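# Push the wrapped bar under the sealing arm

## Task

Push the film-covered bar across the table, without lifting it, until its long axis lies beneath the sealing arm and the sealing arm runs along the bar's centre line.

## Robot and tools

Robot: two arms. left_arm carries a left hand and sits on the +y side; right_arm carries a right hand. Base poses in the scene frame: left_arm (+0.014, +0.363, 0) m, quat_wxyz (+1.000, 0, 0, -0.005); right_arm (-0.053, -0.232, 0) m, quat_wxyz (+1.000, 0, 0, -0.006). Scene frame: origin at table-top height, halfway between the nominal bases, +z up, +x out over the table. The names left and right do not match image sides. A camera stand is behind the arms. Loose objects may be nudged briefly by outside pushes.

Frames: each arm reports its hand pose, Hand target and wrist camera pose in its own base frame. Fixed cameras and the table use the scene frame. Motion offsets run along the axes of that arm's current Hand target. The hand point is 0.15 m out from the wrist face along the fingers and 0.05 m in front of the palm. Its +z runs along straight fingers, +y out of the palm, and +x across the palm away from the thumb on the right hand, toward the thumb on the left. Straight fingertips reach 0.06 to 0.07 m past the point along +z and lie 0.06 m behind it along -y. A wrist bracket on the little-finger side can strike things.

execute_actions(actions, cameras): actions is a list of actions. Each action holds up to 15 rows, one per 1/30 s step; a short action repeats its last row to fill 15 steps. Each row is one list of 28 numbers in [-1, 1] that covers both arms, in this order: left dx, dy, dz, rx, ry, rz; left hand thumb_turn, thumb_bend, index, middle, ring, little; left force_limit, speed; then the same 14 for the right arm. The six pose numbers are an offset, not a pose, measured from the Hand target as it was when the action began (each row counts from that start, not from the row before). Scale: 1.0 = 0.6 m or 180 degrees; rx, ry, rz form one rotation vector. Six zeros ask again for the current Hand target. The six hand numbers are absolute targets, -1 open to +1 closed. Instead you may write grasp numbers a, b, c followed by exactly 0, 0, 0 (all zero = open hand; a curls index and middle, b ring and little, c swings the thumb in front of the palm). force_limit: -1 about 0 N to +1 about 10 N (15 N for thumb motors). speed: near 0 at -1, full speed from +0.48 up. To leave a hand unchanged, resend its last eight numbers; if none were ever sent, send its hand_measured plus hand_force_limit and hand_speed. cameras: names, ["all"], [] or null; images come back only when asked or when actions is empty.

move(target, speed, blend, blocking, cameras): target is one 28-number row laid out as above, or a list of up to 15 such rows; every row is an offset from the same starting Hand targets, not from the previous row. speed in m/s, 0.002 to 4.3, default 0.25 (rotation up to twice that in rad/s); one value or one per target. blend in metres rounds corners in a list; 0 stops at each. Paths are straight, finish together, take at least 0.5 s and are cut at 10 s. They do not avoid obstacles or the other arm. blocking=false returns after about 0.5 s while motion continues. The result adds a move: line: done, off_target, moving, held or fault, plus limits=paced (pose clipped) or limits=held (steps withheld).

wait(seconds 0 to 10) lets time pass holding the last command. stop brakes a running move. zoom_image(camera, region [x0, y0, x1, y1] in pixels, at most 504 by 504) enlarges part of the newest image. show_instructions shows reference pages. finished_scene(scene=1) ends the scene irreversibly.

Cameras: cam_high, cam_low, cam_left_wrist, cam_right_wrist, each 896x504.

Result lines: end_effector_position (m) and end_effector_quat_wxyz in the arm's base frame; Hand target (base for the next offset); Joint positions, Joint velocities (may read within noise or be omitted), Joint torques; hand_measured, hand_stopped_by (moving, target, force, stalled, fault) and hand_load_n (N, positive when the finger is pushed open), in motor order; hand_force_limit, hand_speed; step readings of position after action calls; MOTOR HOT and OVER-TEMPERATURE FAULT warnings.

Behaviour: the arm tracks loosely and often rests 1 to 3 cm (sometimes 5) short, usually low, which is not a sign of contact; send the missing distance as a new offset. Commanded orientation is clipped to within 40 degrees of the measured one per step. An arm blocked by something keeps pressing until commanded back past its hand point. Joint ranges (rad): waist -2.880 to 2.880, shoulder 0 to 3.142, elbow 0 to 3.019, wrist pitch -1.693 to 1.571, wrist yaw -1.571 to 1.571, wrist roll -2.094 to 2.094.

Avoid: pushing the bar or anything else off the table (that fails the task); fast or hard contact with fixed or heavy things; any contact or pinch between the two arms; routing a path close to an arm's own base (go around it); long pushes toward unreachable poses or holding the arm stretched, which heat motors until the arm drops; excessive finger force. Push the bar gently and in short steps, checking cameras as you go.

Each tool is called after ">>>" as name(argument=value, ...), one argument or row to a line, values as JSON.

Reference images:

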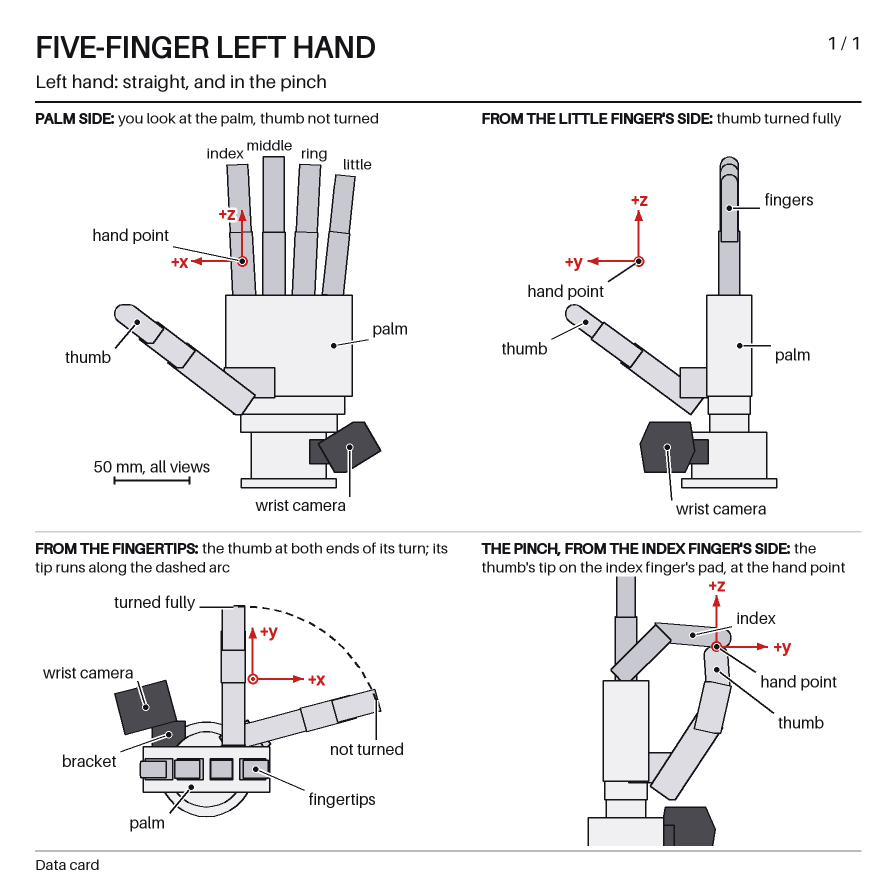

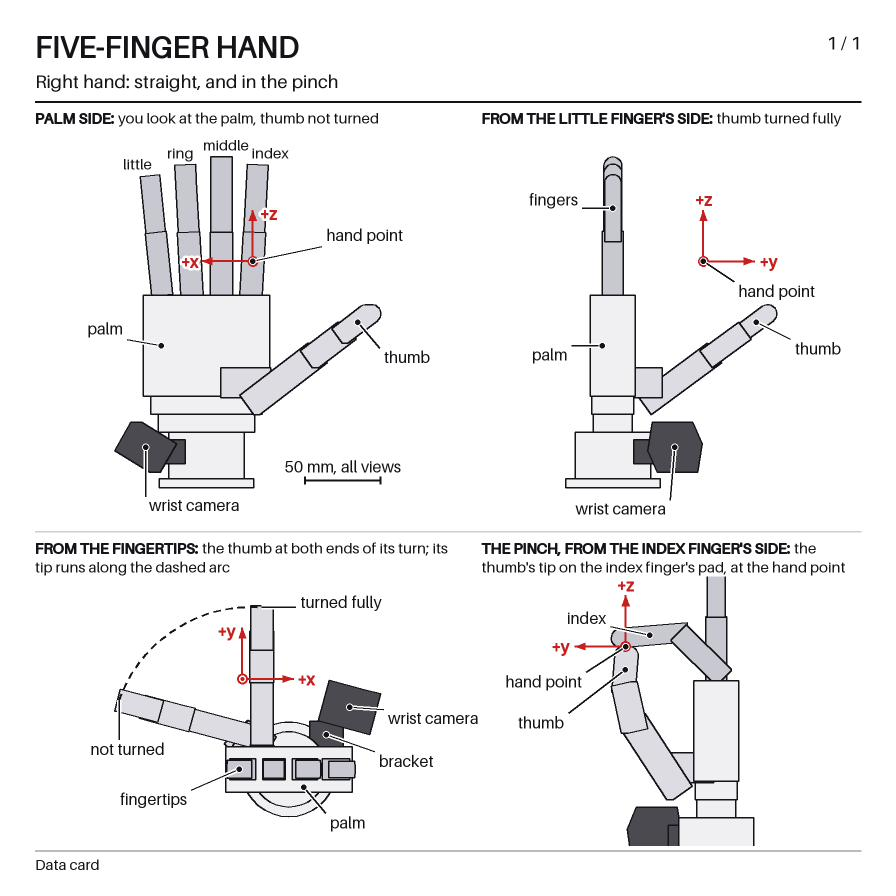

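## Session

>>> execute_actions(
  actions=[],
)

Scene clock: 0.00 s.
left_arm: end_effector_position=(+0.3608, -0.2316, +0.3106) hand_measured=(-1.000, -1.000, -1.000, -1.000, -1.000, -1.000) hand_load_n=(+0.0, +0.0, +0.0, +0.0, +0.0, +0.0) hand_stopped_by=(target, target, target, target, target, target) hand_force_limit=0.00 hand_speed=-0.80 end_effector_quat_wxyz=(+0.027, -0.287, +0.955, -0.071) | right_arm: end_effector_position=(+0.0726, -0.1230, +0.1227) hand_measured=(-1.000, -1.000, -1.000, -1.000, -1.000, -1.000) hand_load_n=(+0.0, +0.0, +0.0, +0.0, +0.0, +0.0) hand_stopped_by=(target, target, target, target, target, target) hand_force_limit=0.00 hand_speed=-0.80 end_effector_quat_wxyz=(-0.015, -0.495, +0.868, -0.032)
Joint positions: left_arm=[-0.54 1.554 1.751 -1.627 0.055 0.443] | right_arm=[-0.995 0.831 0.669 -1.347 0.033 -0.463]
Joint velocities: within noise
Joint torques (N m): no reading
Heat: left arm: hottest wrist roll 33 °C; right arm: hottest waist 36 °C.
Hand target: left_arm +0.3654, -0.2343, +0.3152; +0.032, -0.286, +0.955, -0.076 | right_arm +0.0758, -0.1280, +0.1284; -0.014, -0.495, +0.868, -0.040

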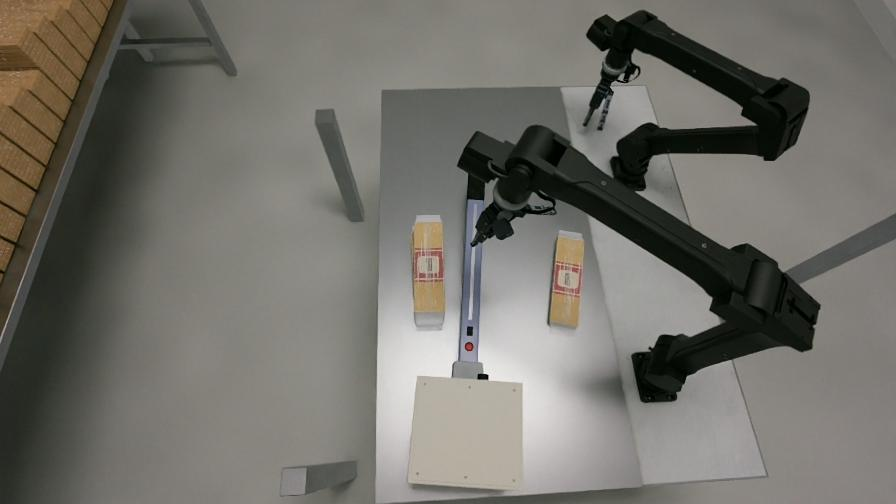

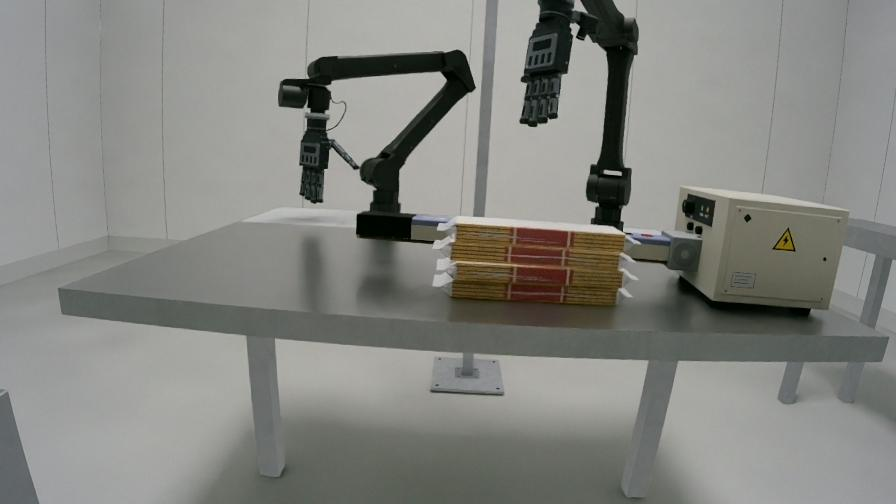

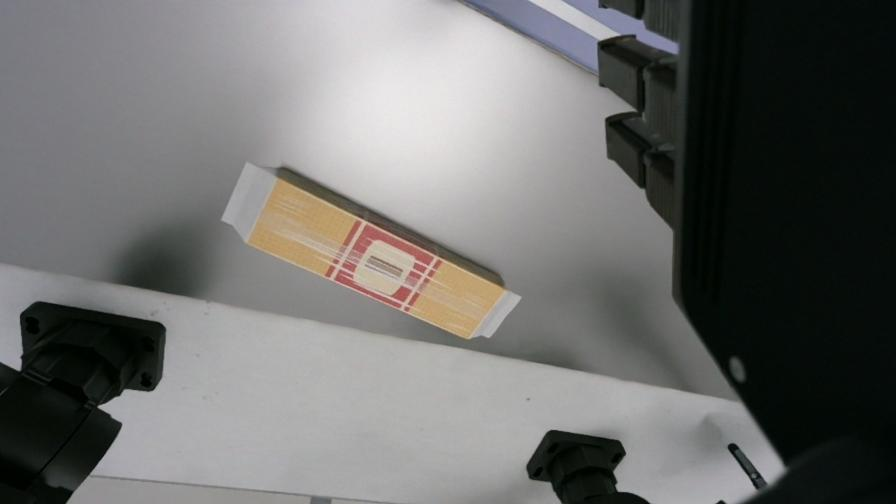

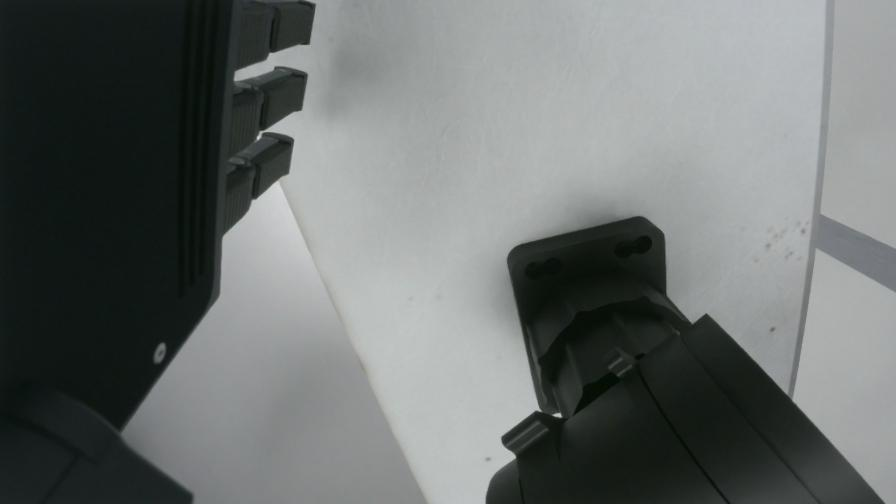

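>>> zoom_image(
  camera="cam_high",
  region=[380, 180, 640, 400],
)

>>> zoom_image(
  camera="cam_low",
  region=[340, 170, 720, 330],
)

>>> zoom_image(
  camera="cam_left_wrist",
  region=[180, 130, 560, 370],
)

Scaled by 1.938 from the camera's 896x504 image, which has a finer 1280x720 frame.

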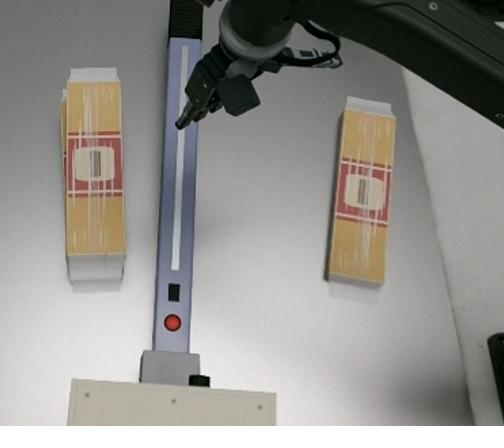

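Scaled by 1.326 from the camera's 896x504 image, which has a finer 1280x720 frame.

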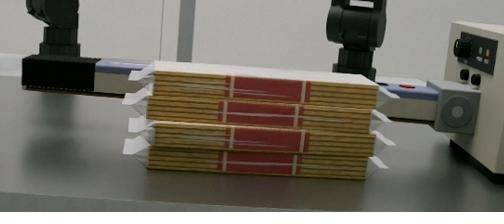

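Scaled by 1.326 from the camera's 896x504 image, which has a finer 1280x720 frame.

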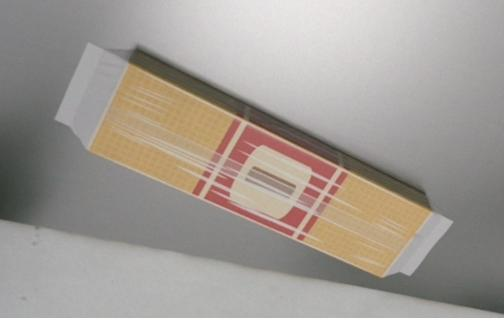

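>>> zoom_image(
  camera="cam_left_wrist",
  region=[430, 0, 690, 150],
)

>>> zoom_image(
  camera="cam_high",
  region=[440, 160, 540, 390],
)

>>> zoom_image(
  camera="cam_low",
  region=[340, 190, 480, 270],
)

>>> zoom_image(
  camera="cam_low",
  region=[590, 190, 860, 330],
)

Scaled by 1.938 from the camera's 896x504 image, which has a finer 1280x720 frame.

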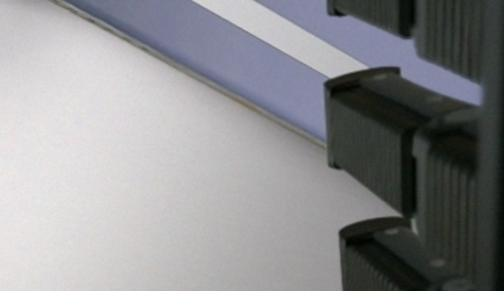

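Scaled by 2.191 from the camera's 896x504 image, which has a finer 1280x720 frame.

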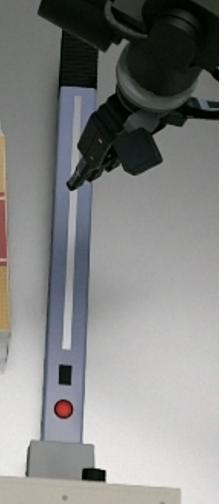

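Scaled by 3.600 from the camera's 896x504 image, which has a finer 1280x720 frame.

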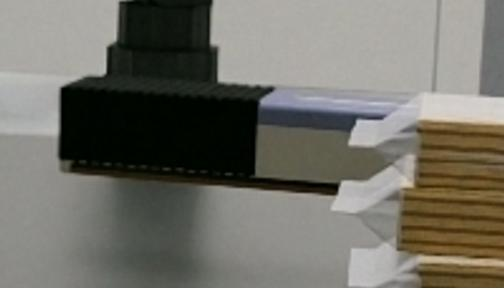

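Scaled by 1.867 from the camera's 896x504 image, which has a finer 1280x720 frame.

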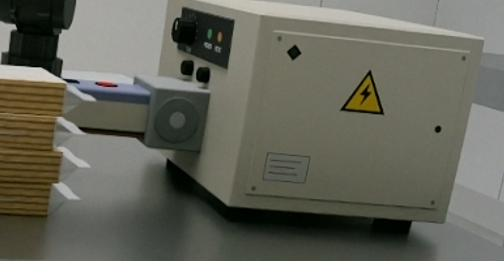

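>>> move(
  target=[0.5073,0.2918,0.2043,0.0266,-0.0537,-0.2732,-1,-1,-1,-1,-1,-1,0,-0.8,0,0,0,0,0,0,-1,-1,-1,-1,-1,-1,0,-0.8],
  speed=0.2,
  cameras=["all"],
)

Scene clock: 290.03 s.
left_arm: end_effector_position=(+0.0342, -0.2762, +0.1641) hand_measured=(-1.000, -1.000, -1.000, -1.000, -1.000, -1.000) hand_load_n=(+0.0, -0.5, +0.0, +0.0, +0.0, +0.0) hand_stopped_by=(target, target, target, target, target, target) hand_force_limit=0.00 hand_speed=-0.80 end_effector_quat_wxyz=(+0.082, -0.663, +0.737, -0.105) | right_arm: end_effector_position=(+0.0726, -0.1230, +0.1227) hand_measured=(-1.000, -1.000, -1.000, -1.000, -1.000, -1.000) hand_load_n=(+0.0, +0.0, +0.0, -0.5, +0.0, +0.0) hand_stopped_by=(target, target, target, target, target, target) hand_force_limit=0.00 hand_speed=-0.80 end_effector_quat_wxyz=(-0.015, -0.495, +0.868, -0.032)
Joint positions: left_arm=[-1.386 0.958 0.856 -1.373 -0.25 -1.269] | right_arm=[-0.995 0.831 0.669 -1.347 0.033 -0.463]
Joint torques (N m): left_arm=[-1.55 -4.07 9.37 0.29 -0.31 -0.1] | right_arm=[1.32 -0.32 8.58 0.53 0.03 0.18]
Heat: left arm: hottest elbow 35 °C; right arm: hottest elbow 43 °C.
Hand target: left_arm +0.0295, -0.2735, +0.1602; +0.087, -0.661, +0.739, -0.097 | right_arm +0.0758, -0.1280, +0.1284; -0.014, -0.495, +0.868, -0.040
Off the commanded pose: left_arm 0.007 m, 1 deg | right_arm 0.008 m, 1 deg.
move: done
camera_calibration:
cam_left_wrist: T_world_to_cam=[[0.917899, -0.319829, 0.234884, -0.15974], [-0.39538, -0.787416, 0.472917, -0.284464], [0.0336991, -0.526958, -0.849223, 0.106701], [0, 0, 0, 1]] pos_world=[0.0305575, -0.218854, 0.262661]

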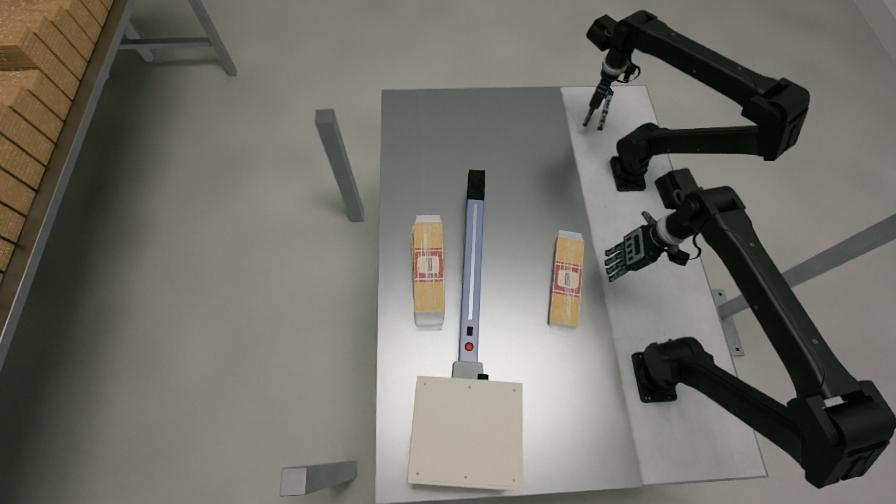

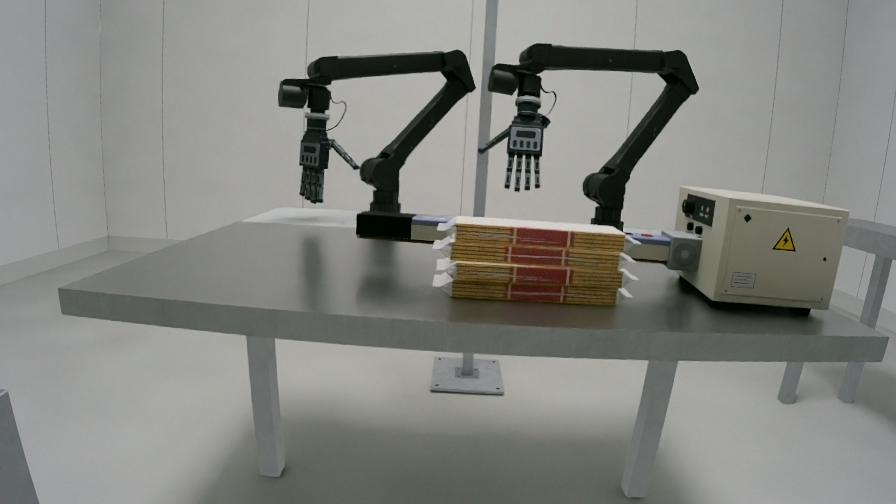

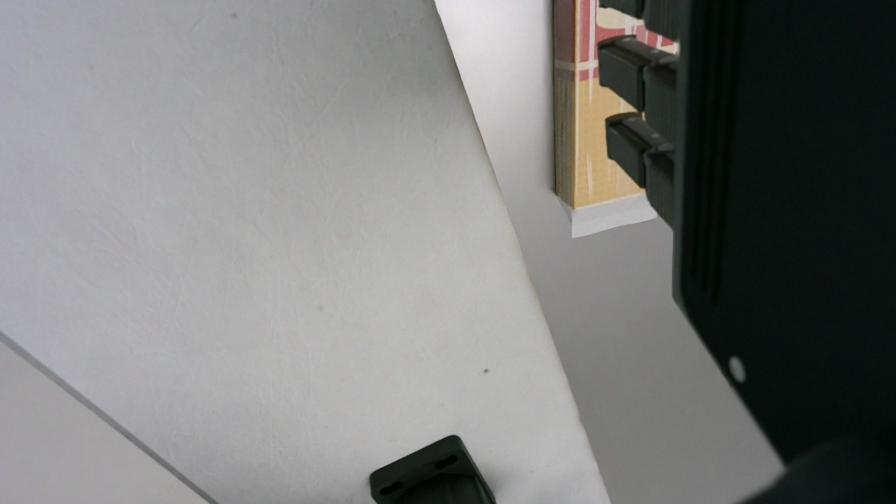

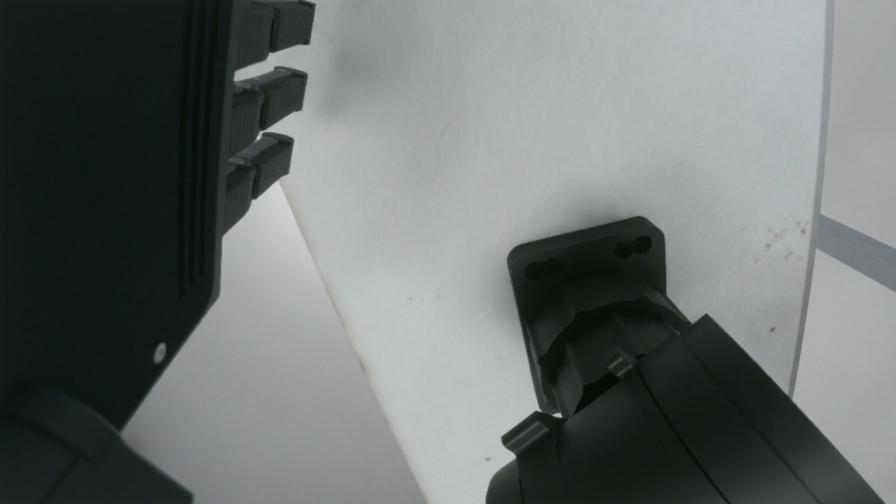

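>>> move(
  target=[0,0.0408,0.1525,0,0,0,-1,-1,-1,-1,-1,-1,0,-0.8,0,0,0,0,0,0,-1,-1,-1,-1,-1,-1,0,-0.8],
  speed=0.15,
  cameras=["cam_high","cam_left_wrist"],
)

Scene clock: 302.37 s.
left_arm: end_effector_position=(+0.0336, -0.2725, +0.0708) hand_measured=(-1.000, -1.000, -1.000, -1.000, -1.000, -1.000) hand_load_n=(+0.0, +0.0, -0.5, +0.0, +0.0, +0.0) hand_stopped_by=(target, target, target, target, target, target) hand_force_limit=0.00 hand_speed=-0.80 end_effector_quat_wxyz=(+0.086, -0.663, +0.737, -0.098) | right_arm: end_effector_position=(+0.0726, -0.1230, +0.1227) hand_measured=(-1.000, -1.000, -1.000, -1.000, -1.000, -1.000) hand_load_n=(+0.0, +0.0, +0.0, +0.0, +0.0, +0.0) hand_stopped_by=(target, target, target, target, target, target) hand_force_limit=0.00 hand_speed=-0.80 end_effector_quat_wxyz=(-0.015, -0.495, +0.868, -0.032)
Joint positions: left_arm=[-1.386 1.033 0.649 -1.108 -0.25 -1.27] | right_arm=[-0.995 0.831 0.669 -1.347 0.033 -0.463]
Joint torques (N m): left_arm=[-1.67 -4.01 8.43 1.03 -0.3 -0.09] | right_arm=[1.2 -0.5 8.65 0.53 0.02 0.17]
Heat: left arm: hottest elbow 35 °C; right arm: hottest elbow 43 °C.
Hand target: left_arm +0.0295, -0.2736, +0.0656; +0.087, -0.661, +0.739, -0.098 | right_arm +0.0758, -0.1280, +0.1284; -0.014, -0.495, +0.868, -0.040
Off the commanded pose: left_arm 0.007 m, 0 deg | right_arm 0.008 m, 1 deg.
move: done
camera_calibration:
cam_left_wrist: T_world_to_cam=[[0.918787, -0.322731, 0.227322, -0.136368], [-0.393462, -0.795239, 0.461284, -0.239042], [0.0319041, -0.513264, -0.857637, 0.0337762], [0, 0, 0, 1]] pos_world=[0.0301614, -0.216769, 0.170233]
Images, in order (width x height): cam_high 896x504, cam_left_wrist 896x504.

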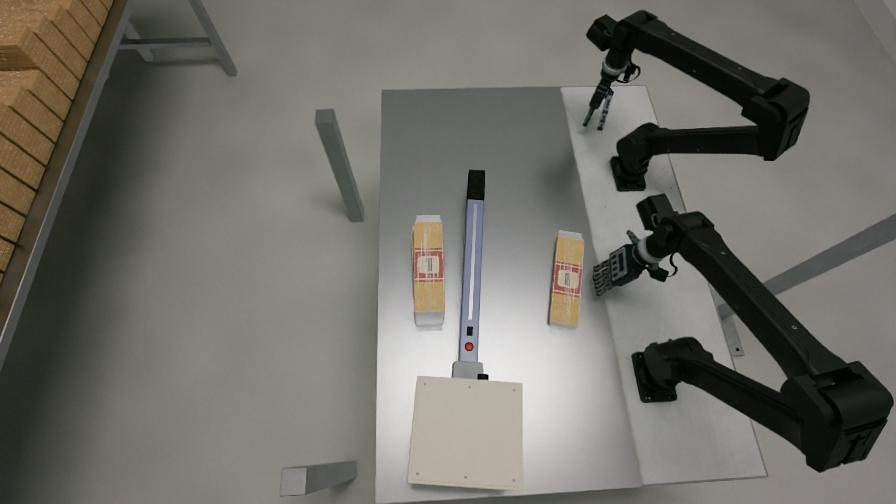

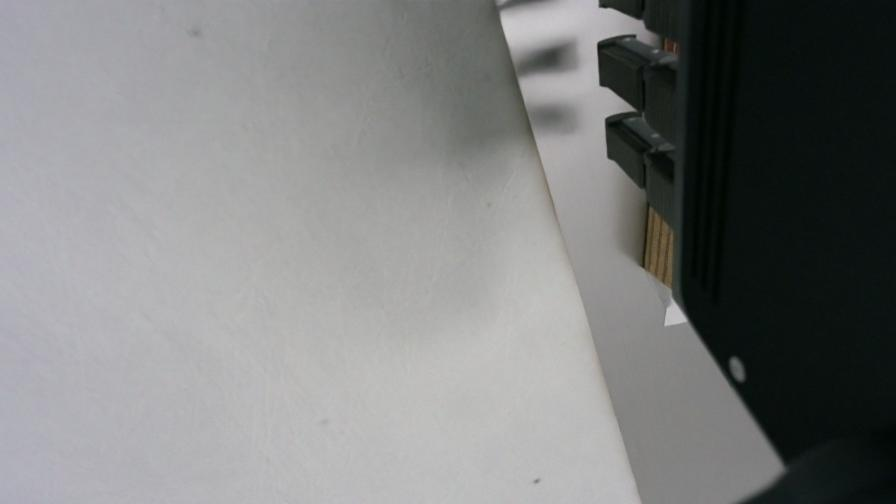

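>>> move(
  target=[0,0.0074,0.0275,0,0,0,-1,-1,-1,-1,-1,-1,0,-0.8,0,0,0,0,0,0,-1,-1,-1,-1,-1,-1,0,-0.8],
  speed=0.06,
  cameras=["cam_high","cam_left_wrist"],
)

Scene clock: 318.80 s.
left_arm: end_effector_position=(+0.0337, -0.2733, +0.0541) hand_measured=(-1.000, -1.000, -1.000, -1.000, -1.000, -1.000) hand_load_n=(+0.0, +0.0, +0.0, +0.0, +0.0, +0.0) hand_stopped_by=(target, target, target, target, target, target) hand_force_limit=0.00 hand_speed=-0.80 end_effector_quat_wxyz=(+0.086, -0.663, +0.737, -0.099) | right_arm: end_effector_position=(+0.0726, -0.1230, +0.1227) hand_measured=(-1.000, -1.000, -1.000, -1.000, -1.000, -1.000) hand_load_n=(+0.0, +0.0, +0.0, +0.0, +0.0, +0.5) hand_stopped_by=(target, target, target, target, target, target) hand_force_limit=0.00 hand_speed=-0.80 end_effector_quat_wxyz=(-0.015, -0.495, +0.868, -0.032)
Joint positions: left_arm=[-1.386 1.059 0.618 -1.049 -0.25 -1.27] | right_arm=[-0.995 0.831 0.669 -1.347 0.033 -0.463]
Joint torques (N m): left_arm=[-1.55 -4.07 8.1 1.07 -0.3 -0.08] | right_arm=[1.26 -0.44 8.57 0.54 0.02 0.17]
Heat: left arm: hottest elbow 35 °C; right arm: hottest elbow 43 °C.
Hand target: left_arm +0.0295, -0.2735, +0.0484; +0.087, -0.661, +0.739, -0.098 | right_arm +0.0758, -0.1280, +0.1284; -0.014, -0.495, +0.868, -0.040
Off the commanded pose: left_arm 0.007 m, 0 deg | right_arm 0.008 m, 1 deg.
move: done
camera_calibration:
cam_left_wrist: T_world_to_cam=[[0.91875, -0.322487, 0.227817, -0.132856], [-0.39354, -0.794692, 0.462159, -0.231743], [0.0320039, -0.514263, -0.857035, 0.0187465], [0, 0, 0, 1]] pos_world=[0.0302612, -0.217368, 0.153435]
Images, in order (width x height): cam_high 896x504, cam_left_wrist 896x504.

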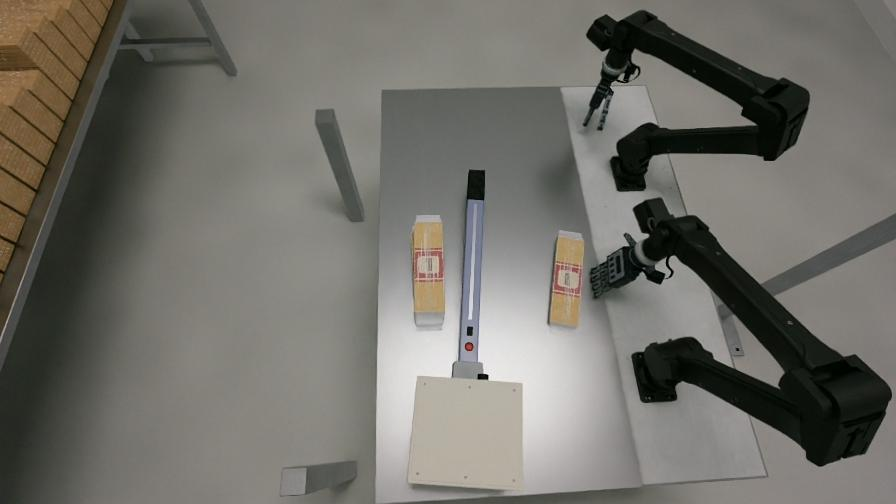

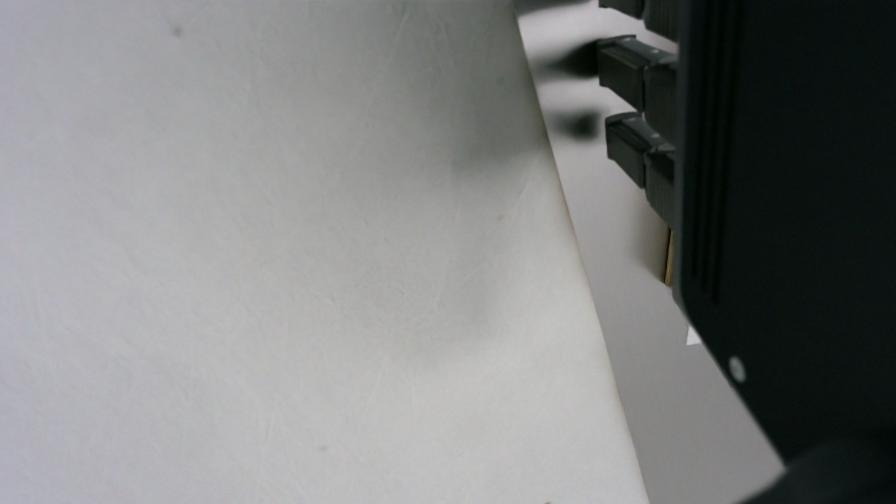

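>>> move(
  target=[0,-0.2415,0.0647,0,0,0,-1,-1,-1,-1,-1,-1,0,-0.8,0,0,0,0,0,0,-1,-1,-1,-1,-1,-1,0,-0.8],
  speed=0.08,
  cameras=["cam_high","cam_left_wrist"],
)

Scene clock: 331.10 s.
left_arm: end_effector_position=(+0.1640, -0.2861, +0.0507) hand_measured=(-1.000, -1.000, -1.000, -1.000, -1.000, -1.000) hand_load_n=(+0.0, +0.0, +0.0, -1.5, -1.0, +0.0) hand_stopped_by=(target, target, target, target, target, target) hand_force_limit=0.00 hand_speed=-0.80 end_effector_quat_wxyz=(+0.083, -0.657, +0.743, -0.098) | right_arm: end_effector_position=(+0.0726, -0.1230, +0.1227) hand_measured=(-1.000, -1.000, -1.000, -1.000, -1.000, -1.000) hand_load_n=(+0.0, +0.0, +0.0, +0.0, +0.0, +0.0) hand_stopped_by=(target, target, target, target, target, target) hand_force_limit=0.00 hand_speed=-0.80 end_effector_quat_wxyz=(-0.015, -0.495, +0.868, -0.032)
Joint positions: left_arm=[-0.964 1.24 0.737 -0.89 -0.187 -0.824] | right_arm=[-0.995 0.831 0.669 -1.347 0.033 -0.463]
Joint torques (N m): left_arm=[1.55 -4.95 10.77 1.22 -0.41 0.16] | right_arm=[1.49 -0.44 8.59 0.5 0.02 0.17]
Heat: left arm: hottest elbow 34 °C; right arm: hottest elbow 43 °C.
Hand target: left_arm +0.1786, -0.2903, +0.0485; +0.087, -0.661, +0.739, -0.098 | right_arm +0.0758, -0.1280, +0.1284; -0.014, -0.495, +0.868, -0.040
Off the commanded pose: left_arm 0.015 m, 1 deg | right_arm 0.008 m, 1 deg.
move: off_target (left_arm)
camera_calibration:
cam_left_wrist: T_world_to_cam=[[0.914295, -0.33818, 0.222934, -0.259496], [-0.404642, -0.787277, 0.465253, -0.185328], [0.018171, -0.515587, -0.856645, 0.00695776], [0, 0, 0, 1]] pos_world=[0.162138, -0.230073, 0.150035]
Images, in order (width x height): cam_high 896x504, cam_left_wrist 896x504.

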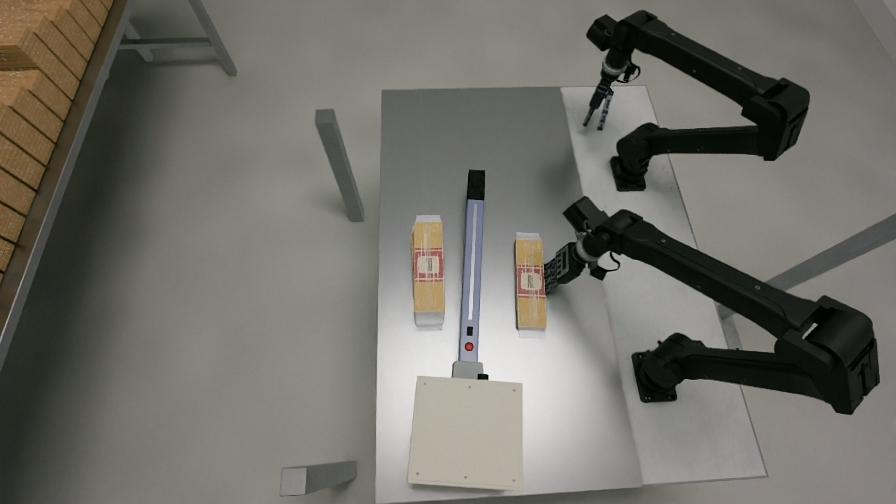

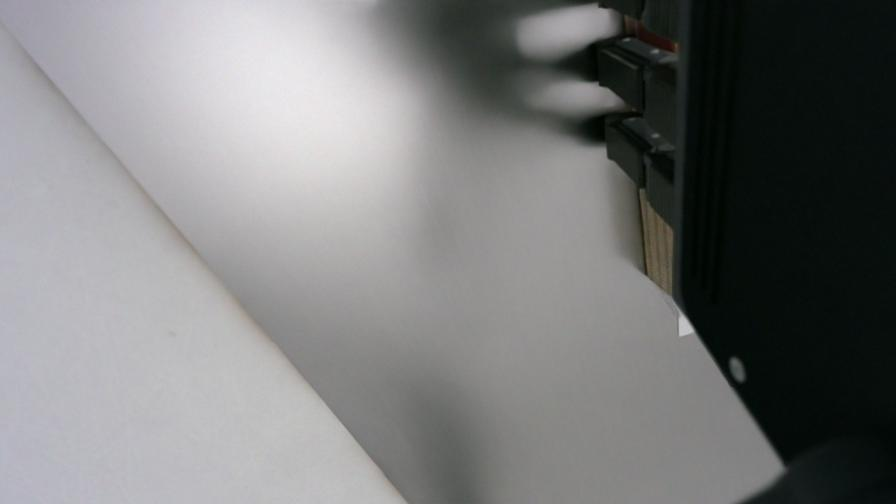

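>>> move(
  target=[0,-0.1949,0.0453,0,0,0,-1,-1,-1,-1,-1,-1,0,-0.8,0,0,0,0,0,0,-1,-1,-1,-1,-1,-1,0,-0.8],
  speed=0.08,
  cameras=["cam_high","cam_left_wrist"],
)

Scene clock: 347.37 s.
left_arm: end_effector_position=(+0.2787, -0.2992, +0.0520) hand_measured=(-1.000, -1.000, -1.000, -1.000, -1.000, -1.000) hand_load_n=(+0.0, +0.0, +0.0, -0.5, -0.5, -0.5) hand_stopped_by=(target, target, target, target, target, target) hand_force_limit=0.00 hand_speed=-0.80 end_effector_quat_wxyz=(+0.083, -0.658, +0.743, -0.092) | right_arm: end_effector_position=(+0.0726, -0.1230, +0.1227) hand_measured=(-1.000, -1.000, -1.000, -1.000, -1.000, -1.000) hand_load_n=(+0.0, +0.0, +0.0, +0.0, +0.0, +0.0) hand_stopped_by=(target, target, target, target, target, target) hand_force_limit=0.00 hand_speed=-0.80 end_effector_quat_wxyz=(-0.015, -0.495, +0.868, -0.032)
Joint positions: left_arm=[-0.744 1.467 0.957 -0.858 -0.146 -0.609] | right_arm=[-0.995 0.831 0.669 -1.347 0.033 -0.463]
Joint torques (N m): left_arm=[0.97 -8.35 11.89 1.1 -0.3 0.17] | right_arm=[1.14 -0.5 8.59 0.46 0.02 0.17]
Heat: left arm: hottest elbow 34 °C; right arm: hottest elbow 43 °C.
Hand target: left_arm +0.2979, -0.3037, +0.0525; +0.087, -0.661, +0.739, -0.097 | right_arm +0.0758, -0.1280, +0.1284; -0.014, -0.495, +0.868, -0.040
Off the commanded pose: left_arm 0.020 m, 1 deg | right_arm 0.008 m, 1 deg.
move: off_target (left_arm)
camera_calibration:
cam_left_wrist: T_world_to_cam=[[0.917136, -0.336241, 0.214017, -0.368838], [-0.398314, -0.792586, 0.461685, -0.153114], [0.0143899, -0.508674, -0.860839, 0.0025457], [0, 0, 0, 1]] pos_world=[0.277251, -0.244079, 0.151819]
Images, in order (width x height): cam_high 896x504, cam_left_wrist 896x504.

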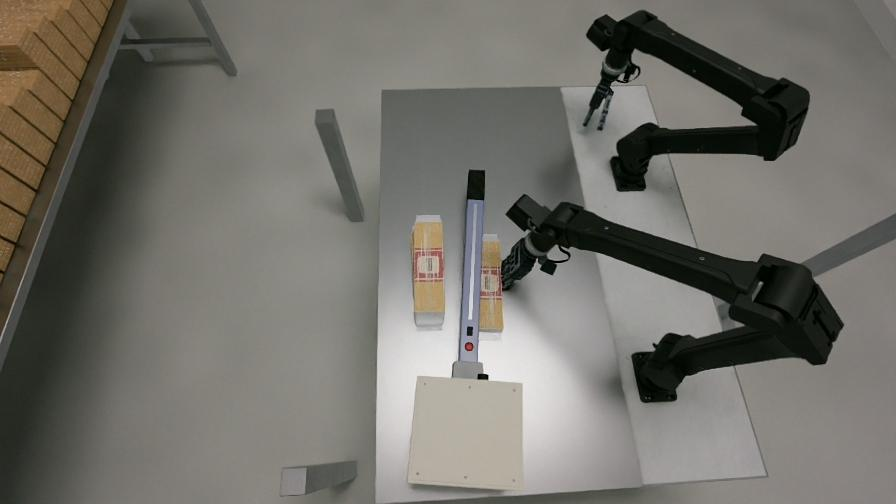

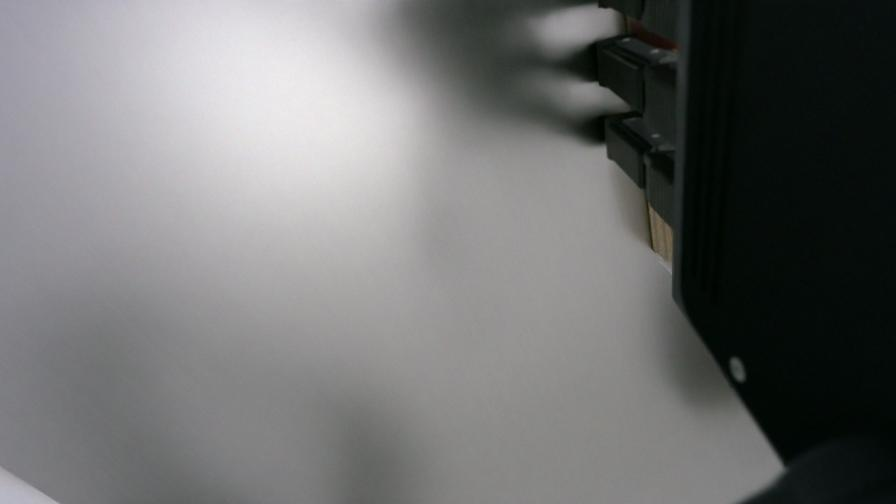

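>>> zoom_image(
  camera="cam_high",
  region=[440, 220, 560, 350],
)

Scaled by 3.877 from the camera's 896x504 image, which has a finer 1280x720 frame.

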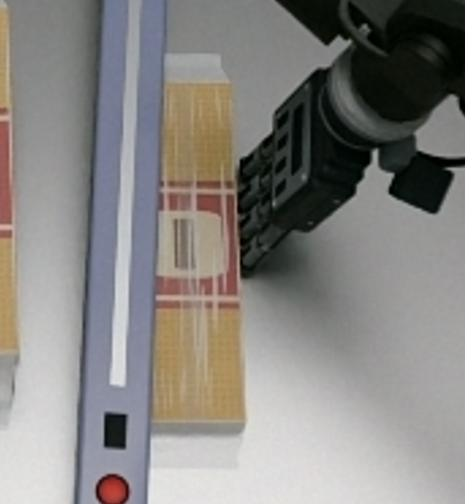

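>>> move(
  target=[-0.0063,-0.0635,0.0152,0,0.0043,0.0161,-1,-1,-1,-1,-1,-1,0,-0.8,0,0,0,0,0,0,-1,-1,-1,-1,-1,-1,0,-0.8],
  speed=0.06,
  cameras=["cam_high","cam_low"],
)

>>> zoom_image(
  camera="cam_high",
  region=[430, 210, 560, 350],
)

Scene clock: 384.40 s.
left_arm: end_effector_position=(+0.3164, -0.2996, +0.0527) hand_measured=(-1.000, -1.000, -1.000, -1.000, -1.000, -1.000) hand_load_n=(+0.0, +0.0, +0.0, -0.5, +0.0, -1.0) hand_stopped_by=(target, target, target, target, target, target) hand_force_limit=0.00 hand_speed=-0.80 end_effector_quat_wxyz=(+0.081, -0.639, +0.759, -0.093) | right_arm: end_effector_position=(+0.0726, -0.1230, +0.1227) hand_measured=(-1.000, -1.000, -1.000, -1.000, -1.000, -1.000) hand_load_n=(+0.0, +0.0, +0.0, +0.0, +0.0, +0.0) hand_stopped_by=(target, target, target, target, target, target) hand_force_limit=0.00 hand_speed=-0.80 end_effector_quat_wxyz=(-0.015, -0.495, +0.868, -0.032)
Joint positions: left_arm=[-0.685 1.541 1.042 -0.858 -0.124 -0.501] | right_arm=[-0.995 0.831 0.669 -1.347 0.033 -0.463]
Joint torques (N m): left_arm=[1.08 -9.29 12.42 1.13 -0.17 0.18] | right_arm=[1.2 -0.38 8.59 0.47 0.04 0.15]
Heat: left arm: hottest elbow 37 °C; right arm: hottest elbow 43 °C.
Hand target: left_arm +0.3372, -0.3044, +0.0537; +0.084, -0.641, +0.756, -0.100 | right_arm +0.0758, -0.1280, +0.1284; -0.014, -0.495, +0.868, -0.040
Off the commanded pose: left_arm 0.021 m, 1 deg | right_arm 0.008 m, 1 deg.
move: off_target (left_arm)
Images, in order (width x height): cam_high 896x504, cam_low 896x504.

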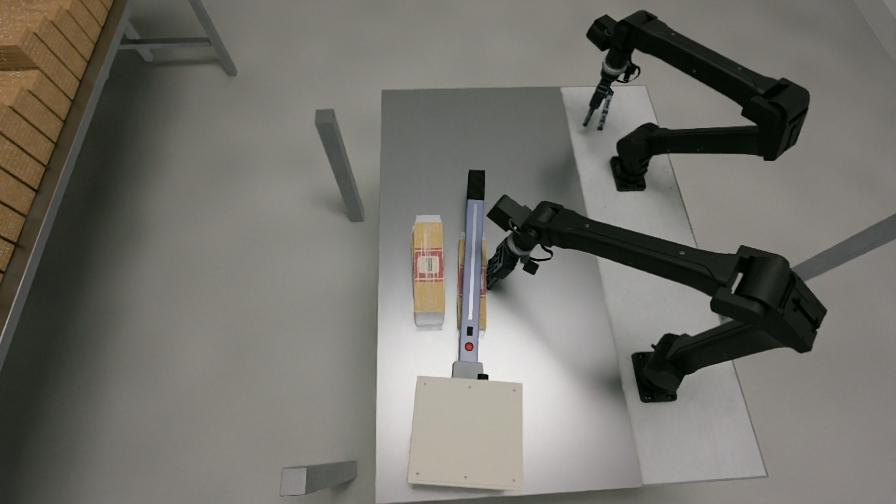

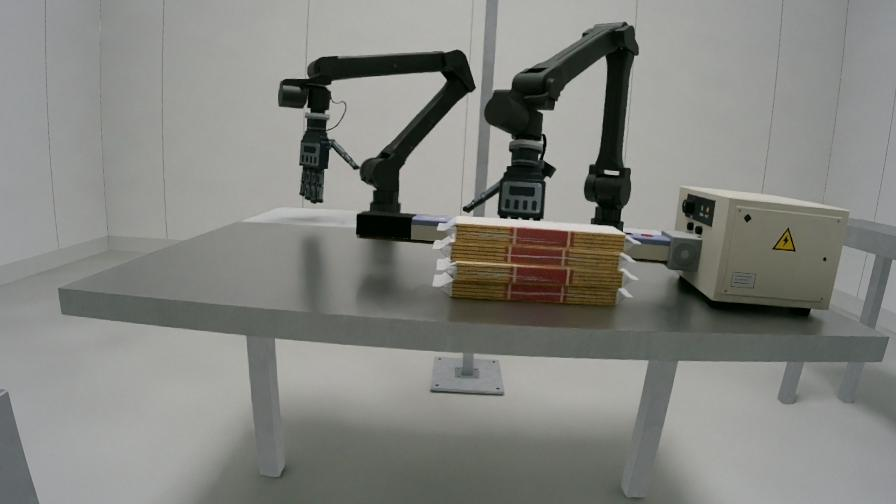

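Scaled by 3.600 from the camera's 896x504 image, which has a finer 1280x720 frame.

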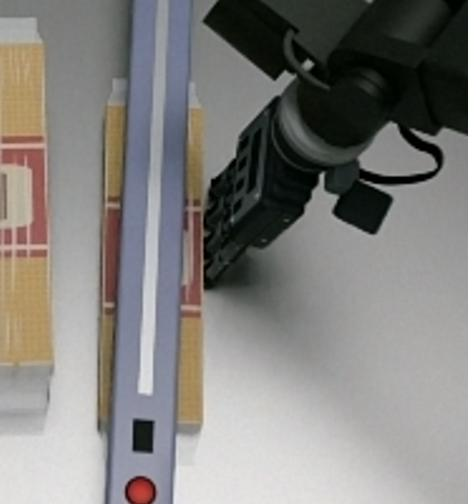

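>>> move(
  target=[
    [0,0.0708,-0.0259,0,0,0,-1,-1,-1,-1,-1,-1,0,-0.8,0,0,0,0,0,0,-1,-1,-1,-1,-1,-1,0,-0.8],
    [-0.0517,0.0708,-0.0259,0,0,0,-1,-1,-1,-1,-1,-1,0,-0.8,0,0,0,0,0,0,-1,-1,-1,-1,-1,-1,0,-0.8],
    [-0.0517,-0.0080,0.0022,0,0,0,-1,-1,-1,-1,-1,-1,0,-0.8,0,0,0,0,0,0,-1,-1,-1,-1,-1,-1,0,-0.8],
  ],
  speed=[0.1,0.1,0.05],
  cameras=["cam_high"],
)

>>> zoom_image(
  camera="cam_high",
  region=[440, 225, 540, 345],
)

Scene clock: 423.87 s.
left_arm: end_effector_position=(+0.3263, -0.2703, +0.0527) hand_measured=(-1.000, -1.000, -1.000, -1.000, -1.000, -1.000) hand_load_n=(+0.0, -0.5, +0.0, -1.0, -0.5, +0.0) hand_stopped_by=(target, target, target, target, target, target) hand_force_limit=0.00 hand_speed=-0.80 end_effector_quat_wxyz=(+0.081, -0.639, +0.759, -0.092) | right_arm: end_effector_position=(+0.0726, -0.1230, +0.1227) hand_measured=(-1.000, -1.000, -1.000, -1.000, -1.000, -1.000) hand_load_n=(+0.0, +0.0, +0.0, +0.0, +0.0, +0.0) hand_stopped_by=(target, target, target, target, target, target) hand_force_limit=0.00 hand_speed=-0.80 end_effector_quat_wxyz=(-0.015, -0.495, +0.868, -0.032)
Joint positions: left_arm=[-0.616 1.516 1.013 -0.847 -0.109 -0.433] | right_arm=[-0.995 0.831 0.669 -1.347 0.033 -0.463]
Joint torques (N m): left_arm=[0.79 -8.88 12.31 1.24 -0.12 0.18] | right_arm=[1.44 -0.44 8.59 0.49 0.02 0.17]
Heat: left arm: hottest elbow 39 °C; right arm: hottest elbow 43 °C.
Hand target: left_arm +0.3472, -0.2745, +0.0536; +0.084, -0.641, +0.756, -0.100 | right_arm +0.0758, -0.1280, +0.1284; -0.014, -0.495, +0.868, -0.040
Off the commanded pose: left_arm 0.021 m, 1 deg | right_arm 0.008 m, 1 deg.
move: off_target (left_arm)
Images, in order (width x height): cam_high 896x504.

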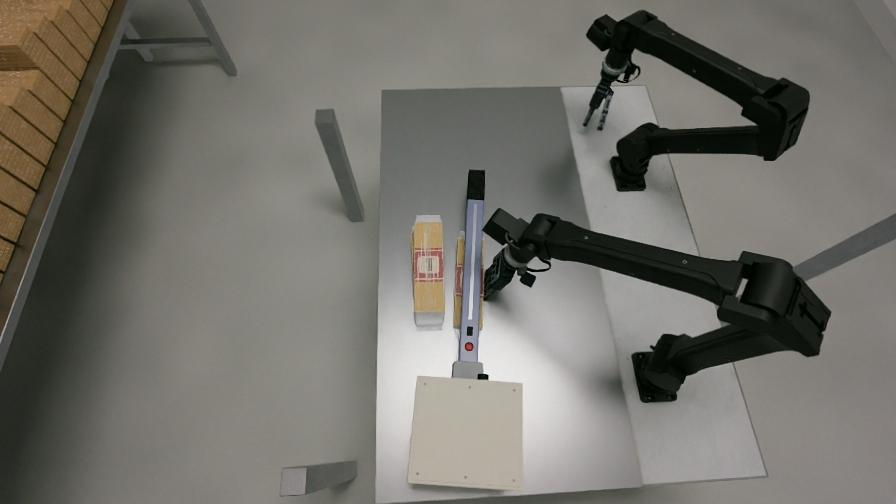

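Scaled by 4.200 from the camera's 896x504 image, which has a finer 1280x720 frame.

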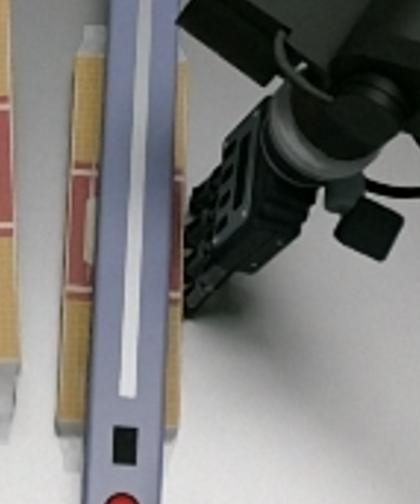

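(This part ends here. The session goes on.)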